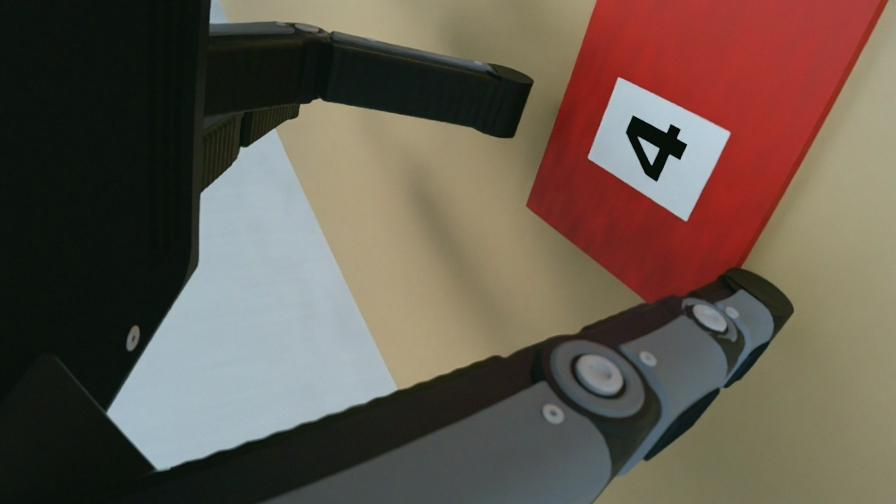

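Call:
{"name": "move", "arguments": {"arm4": {"joints":{"joint2_rad":1.1725,"joint4_rad":1.3206,"joint6_rad":1.6174},"min_time_s":1.2}, "cameras": ["arm4_cam_wrist"]}}

Call:
{"name": "move", "arguments": {"arm4": {"joints":{"hand_middle":-0.3,"hand_speed":-0.93,"hand_force_limit":-0.4}}, "cameras": ["arm4_cam_wrist"]}}

Scene clock: 380.63 s.
Joint torques (N m): arm1=[-3.83 -35.61 10.1 3.92 -5.35 -15.24 0.04] | arm2=[0.88 -17.35 1.6 -1.06 0.53 0.54 0.46] | arm3=[0.82 -13.96 -0.61 -3.88 0.69 0.34 -0.45] | arm4=[0.11 -20.42 1.32 -2.83 -0.24 1.98 -0.22]
Flange force (N): arm1=[-0.9 47.9 17.5] | arm2=[9.8 3.2 0.2] | arm3=[0.3 -1.1 -0.7] | arm4=[-0.7 0.5 -0.5]
move: arm4 done
Joint velocities: within noise
arm1: as last shown
arm2.joint_positions: joint1_rad=-1.419 joint2_rad=+0.714 joint3_rad=+0.000 joint4_rad=+1.970 joint5_rad=+0.340 joint6_rad=+0.827 joint7_rad=-4.340 hand_little=+1.000 hand_ring=+1.000 hand_middle=+1.000 hand_index=+1.000 hand_thumb_turn=+1.000 hand_thumb_bend=+1.000 hand_force_limit=+0.000 hand_speed=-0.800
arm2.joint_status: not commanded
arm2.hand_stopped_by: target,target,target,target,target,target
arm2.little_load_n: 0.0
arm2.ring_load_n: 0.0
arm2.middle_load_n: 0.0
arm2.index_load_n: 0.0
arm2.thumb_bend_load_n: 0.0
arm2.thumb_turn_load_n: 0.0
arm2.hand: x=+0.3511 y=+0.4219 z=+0.8598 quat_wxyz=(-0.046, -0.952, -0.222, +0.205) (m; scene frame)
arm3.joint_positions: joint1_rad=-1.432 joint2_rad=+0.597 joint3_rad=+0.000 joint4_rad=+2.082 joint5_rad=+0.697 joint6_rad=+0.706 joint7_rad=-3.983 hand_little=+1.000 hand_ring=+1.000 hand_middle=+1.000 hand_index=+1.000 hand_thumb_turn=+1.000 hand_thumb_bend=+1.000 hand_force_limit=+0.000 hand_speed=-0.800
arm3.joint_status: not commanded
arm3.hand_stopped_by: target,target,target,target,target,target
arm3.little_load_n: 0.0
arm3.ring_load_n: 0.0
arm3.middle_load_n: 0.0
arm3.index_load_n: 0.0
arm3.thumb_bend_load_n: 0.0
arm3.thumb_turn_load_n: 0.0
arm3.hand: x=-0.4075 y=+0.4378 z=+0.8694 quat_wxyz=(-0.214, -0.179, -0.960, +0.034) (m; scene frame)
arm4.joint_positions: joint1_rad=+1.363 joint2_rad=+1.173 joint3_rad=+0.000 joint4_rad=+1.321 joint5_rad=+0.052 joint6_rad=+1.617 joint7_rad=-3.104 hand_little=+0.900 hand_ring=+0.900 hand_middle=+0.000 hand_index=+0.900 hand_thumb_turn=-1.000 hand_thumb_bend=+1.000 hand_force_limit=-0.600 hand_speed=+0.000
arm4.joint_status: all done
arm4.hand_stopped_by: target,target,target,target,target,target
arm4.little_load_n: 0.0
arm4.ring_load_n: 0.0
arm4.middle_load_n: 0.5
arm4.index_load_n: 0.0
arm4.thumb_bend_load_n: 0.0
arm4.thumb_turn_load_n: 0.0
arm4.hand: x=+0.5042 y=-0.6519 z=+0.7436 quat_wxyz=(+0.276, -0.543, -0.702, +0.369) (m; scene frame)
pictures: arm4_cam_wrist
camera_calibration:
arm4_cam_wrist: T_world_to_cam=[[0.479499, 0.376302, -0.792766, 0.599434], [0.764659, -0.622404, 0.167062, -0.923053], [-0.430555, -0.686302, -0.586185, 0.317772], [0, 0, 0, 1]] pos_world=[0.555212, -0.581992, 0.815691]

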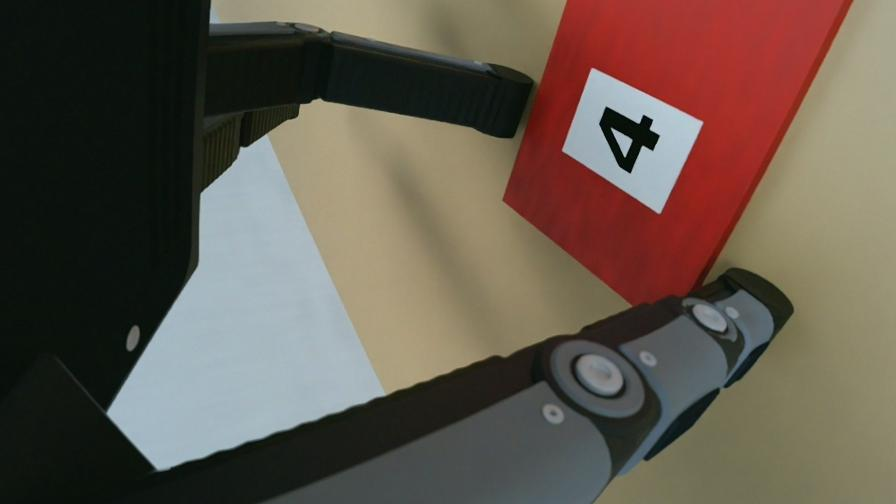

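Scene clock: 382.63 s.
Joint torques (N m): arm1=[-3.78 -35.54 10.13 3.92 -5.35 -15.24 0.03] | arm2=[0.82 -17.37 1.55 -1.18 0.53 0.6 0.51] | arm3=[0.88 -13.95 -0.59 -4.02 0.66 0.36 -0.45] | arm4=[0.12 -20.43 1.32 -2.85 -0.23 1.98 -0.23]
Flange force (N): arm1=[-1.1 47.7 17.4] | arm2=[9.5 2.8 0.6] | arm3=[0.4 -1.7 -0.6] | arm4=[-0.7 0.5 -0.4]
move: arm4 done
Joint velocities: within noise
arm1, arm2, arm3: as last shown
arm4.joint_positions: joint1_rad=+1.363 joint2_rad=+1.173 joint3_rad=+0.000 joint4_rad=+1.321 joint5_rad=+0.052 joint6_rad=+1.617 joint7_rad=-3.104 hand_little=+0.900 hand_ring=+0.900 hand_middle=-0.300 hand_index=+0.900 hand_thumb_turn=-1.000 hand_thumb_bend=+1.000 hand_force_limit=-0.400 hand_speed=-0.930
arm4.joint_status: all done
arm4.hand_stopped_by: target,target,target,target,target,target
arm4.little_load_n: 0.0
arm4.ring_load_n: 0.0
arm4.middle_load_n: 0.0
arm4.index_load_n: 0.0
arm4.thumb_bend_load_n: 0.0
arm4.thumb_turn_load_n: 0.0
arm4.hand: x=+0.5042 y=-0.6519 z=+0.7436 quat_wxyz=(+0.276, -0.543, -0.702, +0.369) (m; scene frame)
pictures: arm4_cam_wrist
camera_calibration:
arm4_cam_wrist: T_world_to_cam=[[0.479499, 0.376302, -0.792766, 0.599434], [0.764659, -0.622404, 0.167062, -0.923053], [-0.430555, -0.686302, -0.586185, 0.317772], [0, 0, 0, 1]] pos_world=[0.555212, -0.581992, 0.815691]

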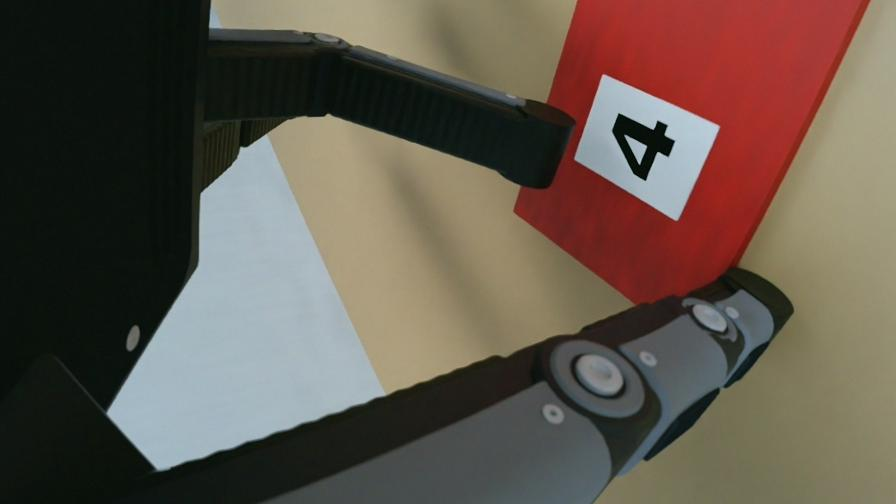

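Call:
{"name": "move", "arguments": {"arm4": {"joints":{"hand_middle":0.02,"hand_speed":-0.5}}, "cameras": []}}

Call:
{"name": "move", "arguments": {"arm4": {"joints":{"joint2_rad":1.1750,"joint4_rad":1.3198,"joint6_rad":1.6157},"min_time_s":1}, "cameras": []}}

Call:
{"name": "move", "arguments": {"arm4": {"joints":{"hand_middle":-0.2,"hand_speed":-0.94,"hand_force_limit":-0.6}}, "cameras": ["arm4_cam_wrist"]}}

Scene clock: 384.53 s.
Joint torques (N m): arm1=[-3.79 -35.58 10.14 3.95 -5.35 -15.26 0.03] | arm2=[0.78 -17.3 1.59 -1.16 0.51 0.61 0.46] | arm3=[0.85 -13.97 -0.62 -3.85 0.72 0.37 -0.49] | arm4=[0.09 -20.4 1.31 -2.86 -0.24 1.98 -0.21]
Flange force (N): arm1=[-1.2 47.9 17.5] | arm2=[9.3 3.0 0.5] | arm3=[0.3 -1.0 -0.7] | arm4=[-0.7 0.4 -0.4]
move: arm4 done
Joint velocities: within noise
arm1.joint_positions: joint1_rad=-0.968 joint2_rad=+1.490 joint3_rad=+0.000 joint4_rad=+2.122 joint5_rad=-0.976 joint6_rad=-1.850 joint7_rad=-0.387 hand_little=+1.000 hand_ring=+1.000 hand_middle=+1.000 hand_index=+1.000 hand_thumb_turn=+1.000 hand_thumb_bend=+1.000 hand_force_limit=+0.000 hand_speed=-0.800
arm1.joint_status: not commanded
arm1.hand_stopped_by: target,target,target,target,target,target
arm1.little_load_n: 0.0
arm1.ring_load_n: 0.0
arm1.middle_load_n: 0.0
arm1.index_load_n: 0.0
arm1.thumb_bend_load_n: 0.0
arm1.thumb_turn_load_n: -0.5
arm1.hand: x=+0.1587 y=-0.0589 z=+0.7627 quat_wxyz=(+0.486, -0.486, -0.512, +0.514) (m; scene frame)
arm2, arm3: as last shown
arm4.joint_positions: joint1_rad=+1.363 joint2_rad=+1.173 joint3_rad=+0.000 joint4_rad=+1.321 joint5_rad=+0.052 joint6_rad=+1.617 joint7_rad=-3.104 hand_little=+0.900 hand_ring=+0.900 hand_middle=+0.020 hand_index=+0.900 hand_thumb_turn=-1.000 hand_thumb_bend=+1.000 hand_force_limit=-0.400 hand_speed=-0.500
arm4.joint_status: all done
arm4.hand_stopped_by: target,target,target,target,target,target
arm4.little_load_n: 0.0
arm4.ring_load_n: 0.0
arm4.middle_load_n: 0.0
arm4.index_load_n: 0.0
arm4.thumb_bend_load_n: 0.0
arm4.thumb_turn_load_n: 0.0
arm4.hand: x=+0.5042 y=-0.6519 z=+0.7436 quat_wxyz=(+0.276, -0.543, -0.702, +0.369) (m; scene frame)
pictures: none
No camera images: "cameras" was empty.

Scene clock: 385.83 s.
Joint torques (N m): arm1=[-3.81 -35.57 10.11 3.91 -5.36 -15.23 0.03] | arm2=[0.83 -17.35 1.59 -1.12 0.52 0.55 0.48] | arm3=[0.85 -13.99 -0.5 -3.92 0.68 0.33 -0.51] | arm4=[0.1 -19.12 1.17 -3.21 -0.3 0.89 -0.2]
Flange force (N): arm1=[-1.0 47.8 17.5] | arm2=[9.6 3.0 0.3] | arm3=[0.2 -1.1 -0.9] | arm4=[-0.7 -3.1 -2.5]
move: arm4 done
Joint velocities: within noise
arm1, arm2, arm3: as last shown
arm4.joint_positions: joint1_rad=+1.363 joint2_rad=+1.175 joint3_rad=+0.000 joint4_rad=+1.320 joint5_rad=+0.052 joint6_rad=+1.616 joint7_rad=-3.104 hand_little=+0.900 hand_ring=+0.900 hand_middle=+0.020 hand_index=+0.900 hand_thumb_turn=-1.000 hand_thumb_bend=+1.000 hand_force_limit=-0.400 hand_speed=-0.500
arm4.joint_status: all done
arm4.hand_stopped_by: target,target,target,target,target,target
arm4.little_load_n: 0.0
arm4.ring_load_n: 0.0
arm4.middle_load_n: -0.5
arm4.index_load_n: 0.0
arm4.thumb_bend_load_n: 0.0
arm4.thumb_turn_load_n: 0.0
arm4.hand: x=+0.5043 y=-0.6519 z=+0.7423 quat_wxyz=(+0.276, -0.543, -0.702, +0.369) (m; scene frame)
pictures: none
No camera images: "cameras" was empty.

Scene clock: 386.90 s.
Joint torques (N m): arm1=[-3.78 -35.59 10.12 3.89 -5.34 -15.22 0.03] | arm2=[0.79 -17.35 1.61 -1.13 0.52 0.59 0.47] | arm3=[0.77 -13.99 -0.57 -4.06 0.69 0.41 -0.43] | arm4=[-0.02 -19.54 1.11 -4.3 -0.3 0.2 -0.18]
Flange force (N): arm1=[-1.0 47.8 17.3] | arm2=[9.5 3.1 0.4] | arm3=[0.2 -1.8 -0.3] | arm4=[-0.6 -5.1 -1.2]
move: arm4 off_target
Joint velocities: within noise
arm1, arm2, arm3: as last shown
arm1.thumb_turn_load_n: 0.0
arm2.thumb_turn_load_n: -0.5
arm4.joint_positions: joint1_rad=+1.363 joint2_rad=+1.175 joint3_rad=+0.000 joint4_rad=+1.320 joint5_rad=+0.052 joint6_rad=+1.616 joint7_rad=-3.104 hand_little=+0.900 hand_ring=+0.900 hand_middle=+0.016 hand_index=+0.900 hand_thumb_turn=-1.000 hand_thumb_bend=+1.000 hand_force_limit=-0.600 hand_speed=-0.940
arm4.joint_status: hand_middle off_target (ended at +0.016, target -0.200); the others done
arm4.hand_stopped_by: target,target,force,target,target,target
arm4.little_load_n: 0.0
arm4.ring_load_n: 0.0
arm4.middle_load_n: 2.5
arm4.index_load_n: 0.0
arm4.thumb_bend_load_n: 0.0
arm4.thumb_turn_load_n: 0.5
arm4.hand: x=+0.5042 y=-0.6519 z=+0.7423 quat_wxyz=(+0.276, -0.543, -0.702, +0.369) (m; scene frame)
pictures: arm4_cam_wrist
camera_calibration:
arm4_cam_wrist: T_world_to_cam=[[0.479463, 0.376332, -0.792773, 0.598446], [0.764682, -0.622386, 0.167025, -0.922808], [-0.430555, -0.686302, -0.586185, 0.31701], [0, 0, 0, 1]] pos_world=[0.555212, -0.581992, 0.814391]

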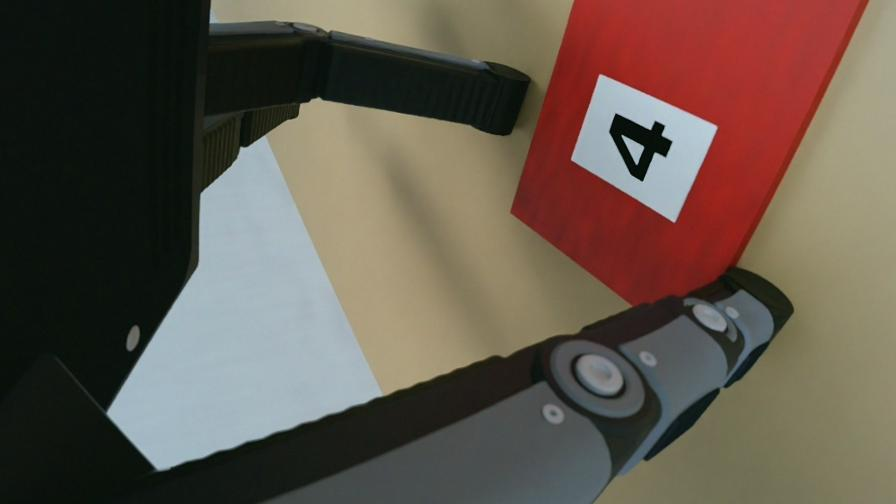

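Call:
{"name": "move", "arguments": {"arm4": {"joints":{"hand_middle":-0.21,"hand_force_limit":0.0}}, "cameras": ["arm4_cam_wrist"]}}

Scene clock: 389.23 s.
Joint torques (N m): arm1=[-3.81 -35.53 10.12 3.91 -5.36 -15.24 0.03] | arm2=[0.76 -17.39 1.6 -1.16 0.51 0.6 0.45] | arm3=[0.79 -13.93 -0.57 -3.89 0.68 0.31 -0.44] | arm4=[0.12 -20.38 1.31 -2.79 -0.23 1.98 -0.24]
Flange force (N): arm1=[-1.1 47.7 17.5] | arm2=[9.5 3.1 0.6] | arm3=[0.2 -1.1 -0.9] | arm4=[-0.7 0.5 -0.6]
move: arm4 done
Joint velocities: within noise
arm1, arm2, arm3: as last shown
arm1.middle_load_n: -0.5
arm2.index_load_n: 0.5
arm2.thumb_turn_load_n: 0.0
arm3.little_load_n: -0.5
arm4.joint_positions: joint1_rad=+1.363 joint2_rad=+1.175 joint3_rad=+0.000 joint4_rad=+1.320 joint5_rad=+0.052 joint6_rad=+1.616 joint7_rad=-3.104 hand_little=+0.900 hand_ring=+0.900 hand_middle=-0.210 hand_index=+0.900 hand_thumb_turn=-1.000 hand_thumb_bend=+1.000 hand_force_limit=+0.000 hand_speed=-0.940
arm4.joint_status: all done
arm4.hand_stopped_by: target,target,target,target,target,target
arm4.little_load_n: 0.0
arm4.ring_load_n: 0.0
arm4.middle_load_n: 0.0
arm4.index_load_n: 0.0
arm4.thumb_bend_load_n: 0.0
arm4.thumb_turn_load_n: 0.0
arm4.hand: x=+0.5043 y=-0.6519 z=+0.7423 quat_wxyz=(+0.276, -0.543, -0.702, +0.369) (m; scene frame)
pictures: arm4_cam_wrist
camera_calibration:
arm4_cam_wrist: T_world_to_cam=[[0.479498, 0.376385, -0.792727, 0.59842], [0.764674, -0.622398, 0.167016, -0.922803], [-0.430529, -0.686262, -0.58625, 0.317072], [0, 0, 0, 1]] pos_world=[0.555212, -0.581993, 0.814391]

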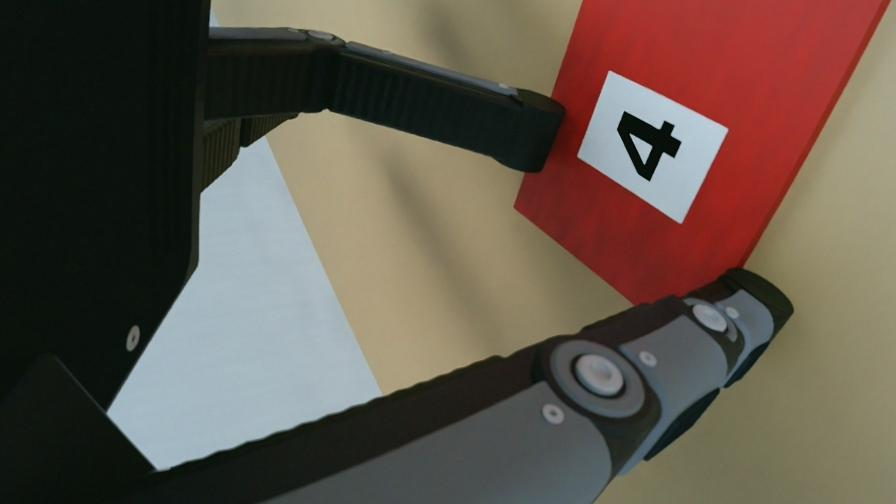

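Call:
{"name": "move", "arguments": {"arm4": {"joints":{"joint2_rad":1.120,"joint4_rad":1.345,"joint6_rad":1.63,"hand_middle":0.3,"hand_speed":0.0},"min_time_s":1}, "cameras": []}}

Call:
{"name": "move", "arguments": {"arm4": {"joints":{"joint1_rad":1.164,"joint2_rad":0.52,"joint4_rad":2.0,"joint5_rad":0.35,"joint6_rad":0.6,"joint7_rad":-0.44,"hand_middle":1,"hand_index":1,"hand_ring":1,"hand_little":1,"hand_thumb_turn":1},"min_time_s":4}, "cameras": []}}

Call:
{"name": "move", "arguments": {"arm4": {"joints":{"joint1_rad":1.129,"joint2_rad":0.5986,"joint4_rad":2.126,"joint5_rad":0.413,"joint6_rad":0.485,"joint7_rad":-0.544},"min_time_s":2}, "cameras": ["arm4_cam_wrist"]}}

Scene clock: 392.73 s.
Joint torques (N m): arm1=[-3.79 -35.57 10.13 3.93 -5.35 -15.24 0.02] | arm2=[0.81 -17.34 1.63 -1.15 0.55 0.58 0.44] | arm3=[0.8 -13.92 -0.58 -3.92 0.69 0.34 -0.49] | arm4=[0.1 -20.18 1.3 -3.03 -0.24 1.97 -0.2]
Flange force (N): arm1=[-1.1 47.8 17.5] | arm2=[9.5 3.1 0.4] | arm3=[0.1 -1.2 -0.9] | arm4=[-0.7 0.5 -0.5]
move: arm4 done
Joint velocities: within noise
arm1, arm2, arm3: as last shown
arm1.middle_load_n: 0.0
arm1.thumb_turn_load_n: -0.5
arm2.index_load_n: 0.0
arm3.little_load_n: 0.0
arm4.joint_positions: joint1_rad=+1.363 joint2_rad=+1.120 joint3_rad=+0.000 joint4_rad=+1.345 joint5_rad=+0.052 joint6_rad=+1.630 joint7_rad=-3.104 hand_little=+0.900 hand_ring=+0.900 hand_middle=+0.300 hand_index=+0.900 hand_thumb_turn=-1.000 hand_thumb_bend=+1.000 hand_force_limit=+0.000 hand_speed=+0.000
arm4.joint_status: all done
arm4.hand_stopped_by: target,target,target,target,target,target
arm4.little_load_n: 0.0
arm4.ring_load_n: 0.0
arm4.middle_load_n: 0.0
arm4.index_load_n: 0.0
arm4.thumb_bend_load_n: 0.0
arm4.thumb_turn_load_n: 0.0
arm4.hand: x=+0.5054 y=-0.6514 z=+0.7657 quat_wxyz=(+0.272, -0.545, -0.705, +0.364) (m; scene frame)
pictures: none
No camera images: "cameras" was empty.

Scene clock: 397.10 s.
Joint torques (N m): arm1=[-3.79 -35.56 10.11 3.93 -5.36 -15.23 0.05] | arm2=[0.73 -17.36 1.63 -1.15 0.5 0.57 0.46] | arm3=[0.81 -13.98 -0.61 -3.83 0.7 0.38 -0.44] | arm4=[0.04 -14.31 1.19 -4.84 -0.12 0.05 -0.19]
Flange force (N): arm1=[-1.0 47.8 17.5] | arm2=[9.4 3.2 0.4] | arm3=[0.3 -1.0 -0.6] | arm4=[1.0 -0.8 0.2]
move: arm4 done
Joint velocities: within noise
arm1, arm2, arm3: as last shown
arm1.thumb_turn_load_n: 0.0
arm4.joint_positions: joint1_rad=+1.164 joint2_rad=+0.520 joint3_rad=+0.000 joint4_rad=+2.000 joint5_rad=+0.350 joint6_rad=+0.600 joint7_rad=-0.440 hand_little=+1.000 hand_ring=+1.000 hand_middle=+1.000 hand_index=+1.000 hand_thumb_turn=+1.000 hand_thumb_bend=+1.000 hand_force_limit=+0.000 hand_speed=+0.000
arm4.joint_status: all done
arm4.hand_stopped_by: target,target,target,target,target,target
arm4.little_load_n: 0.0
arm4.ring_load_n: 0.0
arm4.middle_load_n: 0.0
arm4.index_load_n: 0.0
arm4.thumb_bend_load_n: 0.0
arm4.thumb_turn_load_n: 0.5
arm4.hand: x=+0.4922 y=-0.5590 z=+0.8454 quat_wxyz=(+0.025, +0.783, -0.612, +0.105) (m; scene frame)
pictures: none
No camera images: "cameras" was empty.

Scene clock: 399.40 s.
Joint torques (N m): arm1=[-3.78 -35.57 10.14 3.9 -5.33 -15.25 0.01] | arm2=[0.79 -17.37 1.65 -1.13 0.54 0.58 0.43] | arm3=[0.85 -13.93 -0.54 -3.9 0.66 0.32 -0.49] | arm4=[0.04 -13.99 1.21 -3.15 -0.21 0.25 -0.18]
Flange force (N): arm1=[-1.1 47.7 17.4] | arm2=[9.6 3.2 0.4] | arm3=[0.2 -1.1 -0.9] | arm4=[1.0 -1.3 0.0]
move: arm4 done
Joint velocities: within noise
arm1: as last shown
arm2.joint_positions: joint1_rad=-1.419 joint2_rad=+0.714 joint3_rad=+0.000 joint4_rad=+1.970 joint5_rad=+0.340 joint6_rad=+0.827 joint7_rad=-4.340 hand_little=+1.000 hand_ring=+1.000 hand_middle=+1.000 hand_index=+1.000 hand_thumb_turn=+1.000 hand_thumb_bend=+1.000 hand_force_limit=+0.000 hand_speed=-0.800
arm2.joint_status: not commanded
arm2.hand_stopped_by: target,target,target,target,target,target
arm2.little_load_n: 0.0
arm2.ring_load_n: 0.0
arm2.middle_load_n: 0.0
arm2.index_load_n: 0.0
arm2.thumb_bend_load_n: 0.0
arm2.thumb_turn_load_n: 0.0
arm2.hand: x=+0.3511 y=+0.4219 z=+0.8598 quat_wxyz=(-0.046, -0.952, -0.222, +0.205) (m; scene frame)
arm3.joint_positions: joint1_rad=-1.432 joint2_rad=+0.597 joint3_rad=+0.000 joint4_rad=+2.082 joint5_rad=+0.697 joint6_rad=+0.706 joint7_rad=-3.983 hand_little=+1.000 hand_ring=+1.000 hand_middle=+1.000 hand_index=+1.000 hand_thumb_turn=+1.000 hand_thumb_bend=+1.000 hand_force_limit=+0.000 hand_speed=-0.800
arm3.joint_status: not commanded
arm3.hand_stopped_by: target,target,target,target,target,target
arm3.little_load_n: 0.0
arm3.ring_load_n: 0.0
arm3.middle_load_n: 0.0
arm3.index_load_n: 0.0
arm3.thumb_bend_load_n: 0.0
arm3.thumb_turn_load_n: 0.0
arm3.hand: x=-0.4075 y=+0.4378 z=+0.8694 quat_wxyz=(-0.214, -0.179, -0.960, +0.034) (m; scene frame)
arm4.joint_positions: joint1_rad=+1.129 joint2_rad=+0.599 joint3_rad=+0.000 joint4_rad=+2.126 joint5_rad=+0.413 joint6_rad=+0.485 joint7_rad=-0.544 hand_little=+1.000 hand_ring=+1.000 hand_middle=+1.000 hand_index=+1.000 hand_thumb_turn=+1.000 hand_thumb_bend=+1.000 hand_force_limit=+0.000 hand_speed=+0.000
arm4.joint_status: all done
arm4.hand_stopped_by: target,target,target,target,target,target
arm4.little_load_n: 0.0
arm4.ring_load_n: 0.0
arm4.middle_load_n: 0.0
arm4.index_load_n: 0.0
arm4.thumb_bend_load_n: 0.0
arm4.thumb_turn_load_n: 0.0
arm4.hand: x=+0.4393 y=-0.5666 z=+0.7991 quat_wxyz=(+0.057, +0.789, -0.606, +0.084) (m; scene frame)
pictures: arm4_cam_wrist
camera_calibration:
arm4_cam_wrist: T_world_to_cam=[[-0.873069, -0.48569, 0.0430814, 0.0802641], [-0.433442, 0.813537, 0.387667, 0.334082], [-0.223334, 0.319787, -0.920792, 1.12729], [0, 0, 0, 1]] pos_world=[0.466645, -0.593299, 0.905034]

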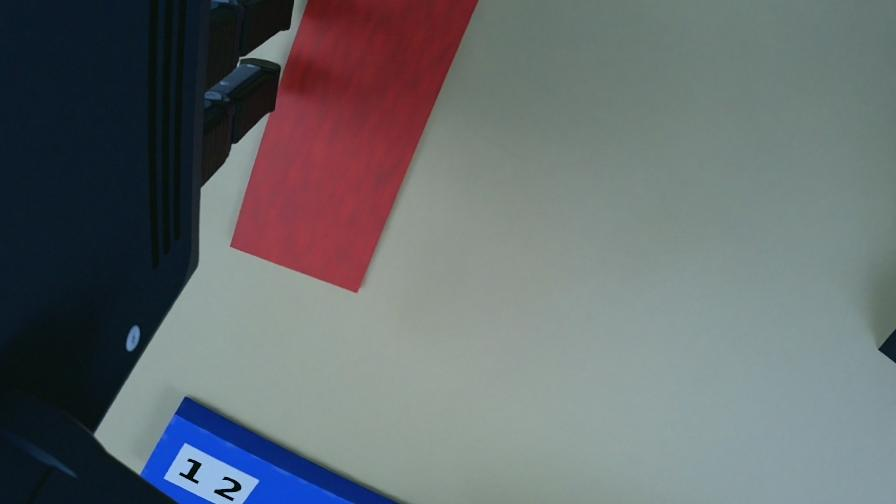

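Call:
{"name": "move", "arguments": {"arm4": {"joints":{"joint1_rad":1.1117,"joint2_rad":0.5947,"joint4_rad":2.2116,"joint5_rad":0.4545,"joint6_rad":0.4128,"joint7_rad":-0.608},"min_time_s":1.5}, "cameras": []}}

Call:
{"name": "move", "arguments": {"arm4": {"joints":{"joint2_rad":0.6016,"joint4_rad":2.2130,"joint6_rad":0.4051},"min_time_s":1}, "cameras": ["arm4_cam_wrist"]}}

Scene clock: 404.53 s.
Joint torques (N m): arm1=[-3.79 -35.58 10.15 3.94 -5.34 -15.23 0.02] | arm2=[0.88 -17.32 1.65 -1.18 0.56 0.57 0.44] | arm3=[0.79 -13.97 -0.53 -3.77 0.69 0.4 -0.43] | arm4=[0.06 -13.3 1.24 -2.53 -0.25 0.27 -0.19]
Flange force (N): arm1=[-1.1 47.9 17.4] | arm2=[9.5 2.8 0.3] | arm3=[0.3 -0.8 -0.7] | arm4=[1.1 -1.5 -0.4]
move: arm4 done
Joint velocities: within noise
arm1, arm2, arm3: as last shown
arm4.joint_positions: joint1_rad=+1.112 joint2_rad=+0.595 joint3_rad=+0.000 joint4_rad=+2.212 joint5_rad=+0.454 joint6_rad=+0.413 joint7_rad=-0.608 hand_little=+1.000 hand_ring=+1.000 hand_middle=+1.000 hand_index=+1.000 hand_thumb_turn=+1.000 hand_thumb_bend=+1.000 hand_force_limit=+0.000 hand_speed=+0.000
arm4.joint_status: all done
arm4.hand_stopped_by: target,target,target,target,target,target
arm4.little_load_n: 0.0
arm4.ring_load_n: 0.0
arm4.middle_load_n: 0.0
arm4.index_load_n: 0.0
arm4.thumb_bend_load_n: 0.0
arm4.thumb_turn_load_n: 0.0
arm4.hand: x=+0.4118 y=-0.5695 z=+0.7904 quat_wxyz=(+0.056, +0.791, -0.605, +0.078) (m; scene frame)
pictures: none
No camera images: "cameras" was empty.

Scene clock: 405.83 s.
Joint torques (N m): arm1=[-3.77 -35.55 10.13 3.94 -5.34 -15.25 0.03] | arm2=[0.8 -17.35 1.59 -1.15 0.52 0.59 0.45] | arm3=[0.8 -13.92 -0.6 -3.97 0.66 0.37 -0.45] | arm4=[-1.73 -5.21 -2.18 -0.72 -1.38 -1.68 -0.19]
Flange force (N): arm1=[-1.2 47.8 17.5] | arm2=[9.5 3.1 0.4] | arm3=[0.2 -1.5 -0.6] | arm4=[10.9 -1.4 -24.7]
move: arm4 done
Joint velocities: within noise
arm1.joint_positions: joint1_rad=-0.968 joint2_rad=+1.490 joint3_rad=+0.000 joint4_rad=+2.122 joint5_rad=-0.976 joint6_rad=-1.850 joint7_rad=-0.387 hand_little=+1.000 hand_ring=+1.000 hand_middle=+1.000 hand_index=+1.000 hand_thumb_turn=+1.000 hand_thumb_bend=+1.000 hand_force_limit=+0.000 hand_speed=-0.800
arm1.joint_status: not commanded
arm1.hand_stopped_by: target,target,target,target,target,target
arm1.little_load_n: 0.0
arm1.ring_load_n: 0.0
arm1.middle_load_n: 0.0
arm1.index_load_n: 0.0
arm1.thumb_bend_load_n: 0.0
arm1.thumb_turn_load_n: 0.0
arm1.hand: x=+0.1587 y=-0.0589 z=+0.7627 quat_wxyz=(+0.486, -0.486, -0.512, +0.514) (m; scene frame)
arm2, arm3: as last shown
arm3.middle_load_n: -0.5
arm4.joint_positions: joint1_rad=+1.112 joint2_rad=+0.602 joint3_rad=+0.000 joint4_rad=+2.213 joint5_rad=+0.454 joint6_rad=+0.405 joint7_rad=-0.608 hand_little=+1.000 hand_ring=+1.000 hand_middle=+1.000 hand_index=+1.000 hand_thumb_turn=+1.000 hand_thumb_bend=+1.000 hand_force_limit=+0.000 hand_speed=+0.000
arm4.joint_status: all done
arm4.hand_stopped_by: target,target,target,target,target,target
arm4.little_load_n: 0.0
arm4.ring_load_n: 0.0
arm4.middle_load_n: 0.0
arm4.index_load_n: -0.5
arm4.thumb_bend_load_n: 0.0
arm4.thumb_turn_load_n: 0.0
arm4.hand: x=+0.4110 y=-0.5689 z=+0.7879 quat_wxyz=(+0.056, +0.791, -0.604, +0.077) (m; scene frame)
pictures: arm4_cam_wrist
camera_calibration:
arm4_cam_wrist: T_world_to_cam=[[-0.870041, -0.490631, 0.0480578, 0.0469757], [-0.433167, 0.807381, 0.400628, 0.314099], [-0.235362, 0.327746, -0.914979, 1.1162], [0, 0, 0, 1]] pos_world=[0.439638, -0.59638, 0.893205]

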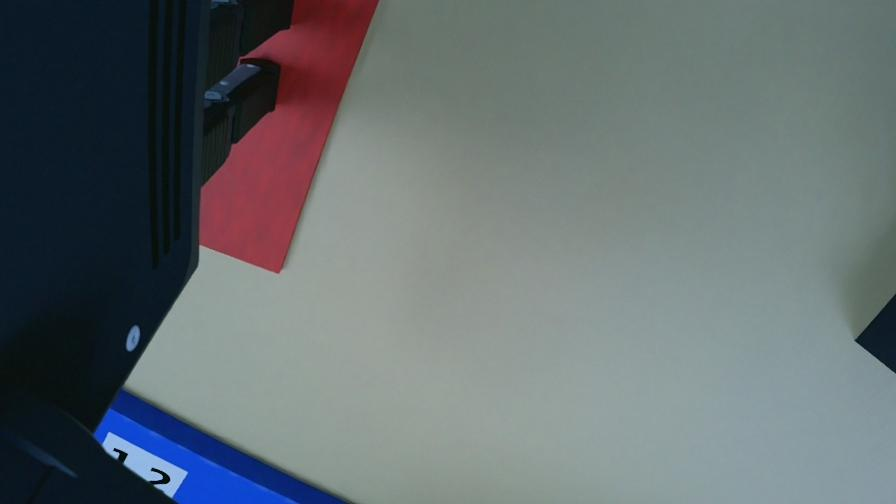

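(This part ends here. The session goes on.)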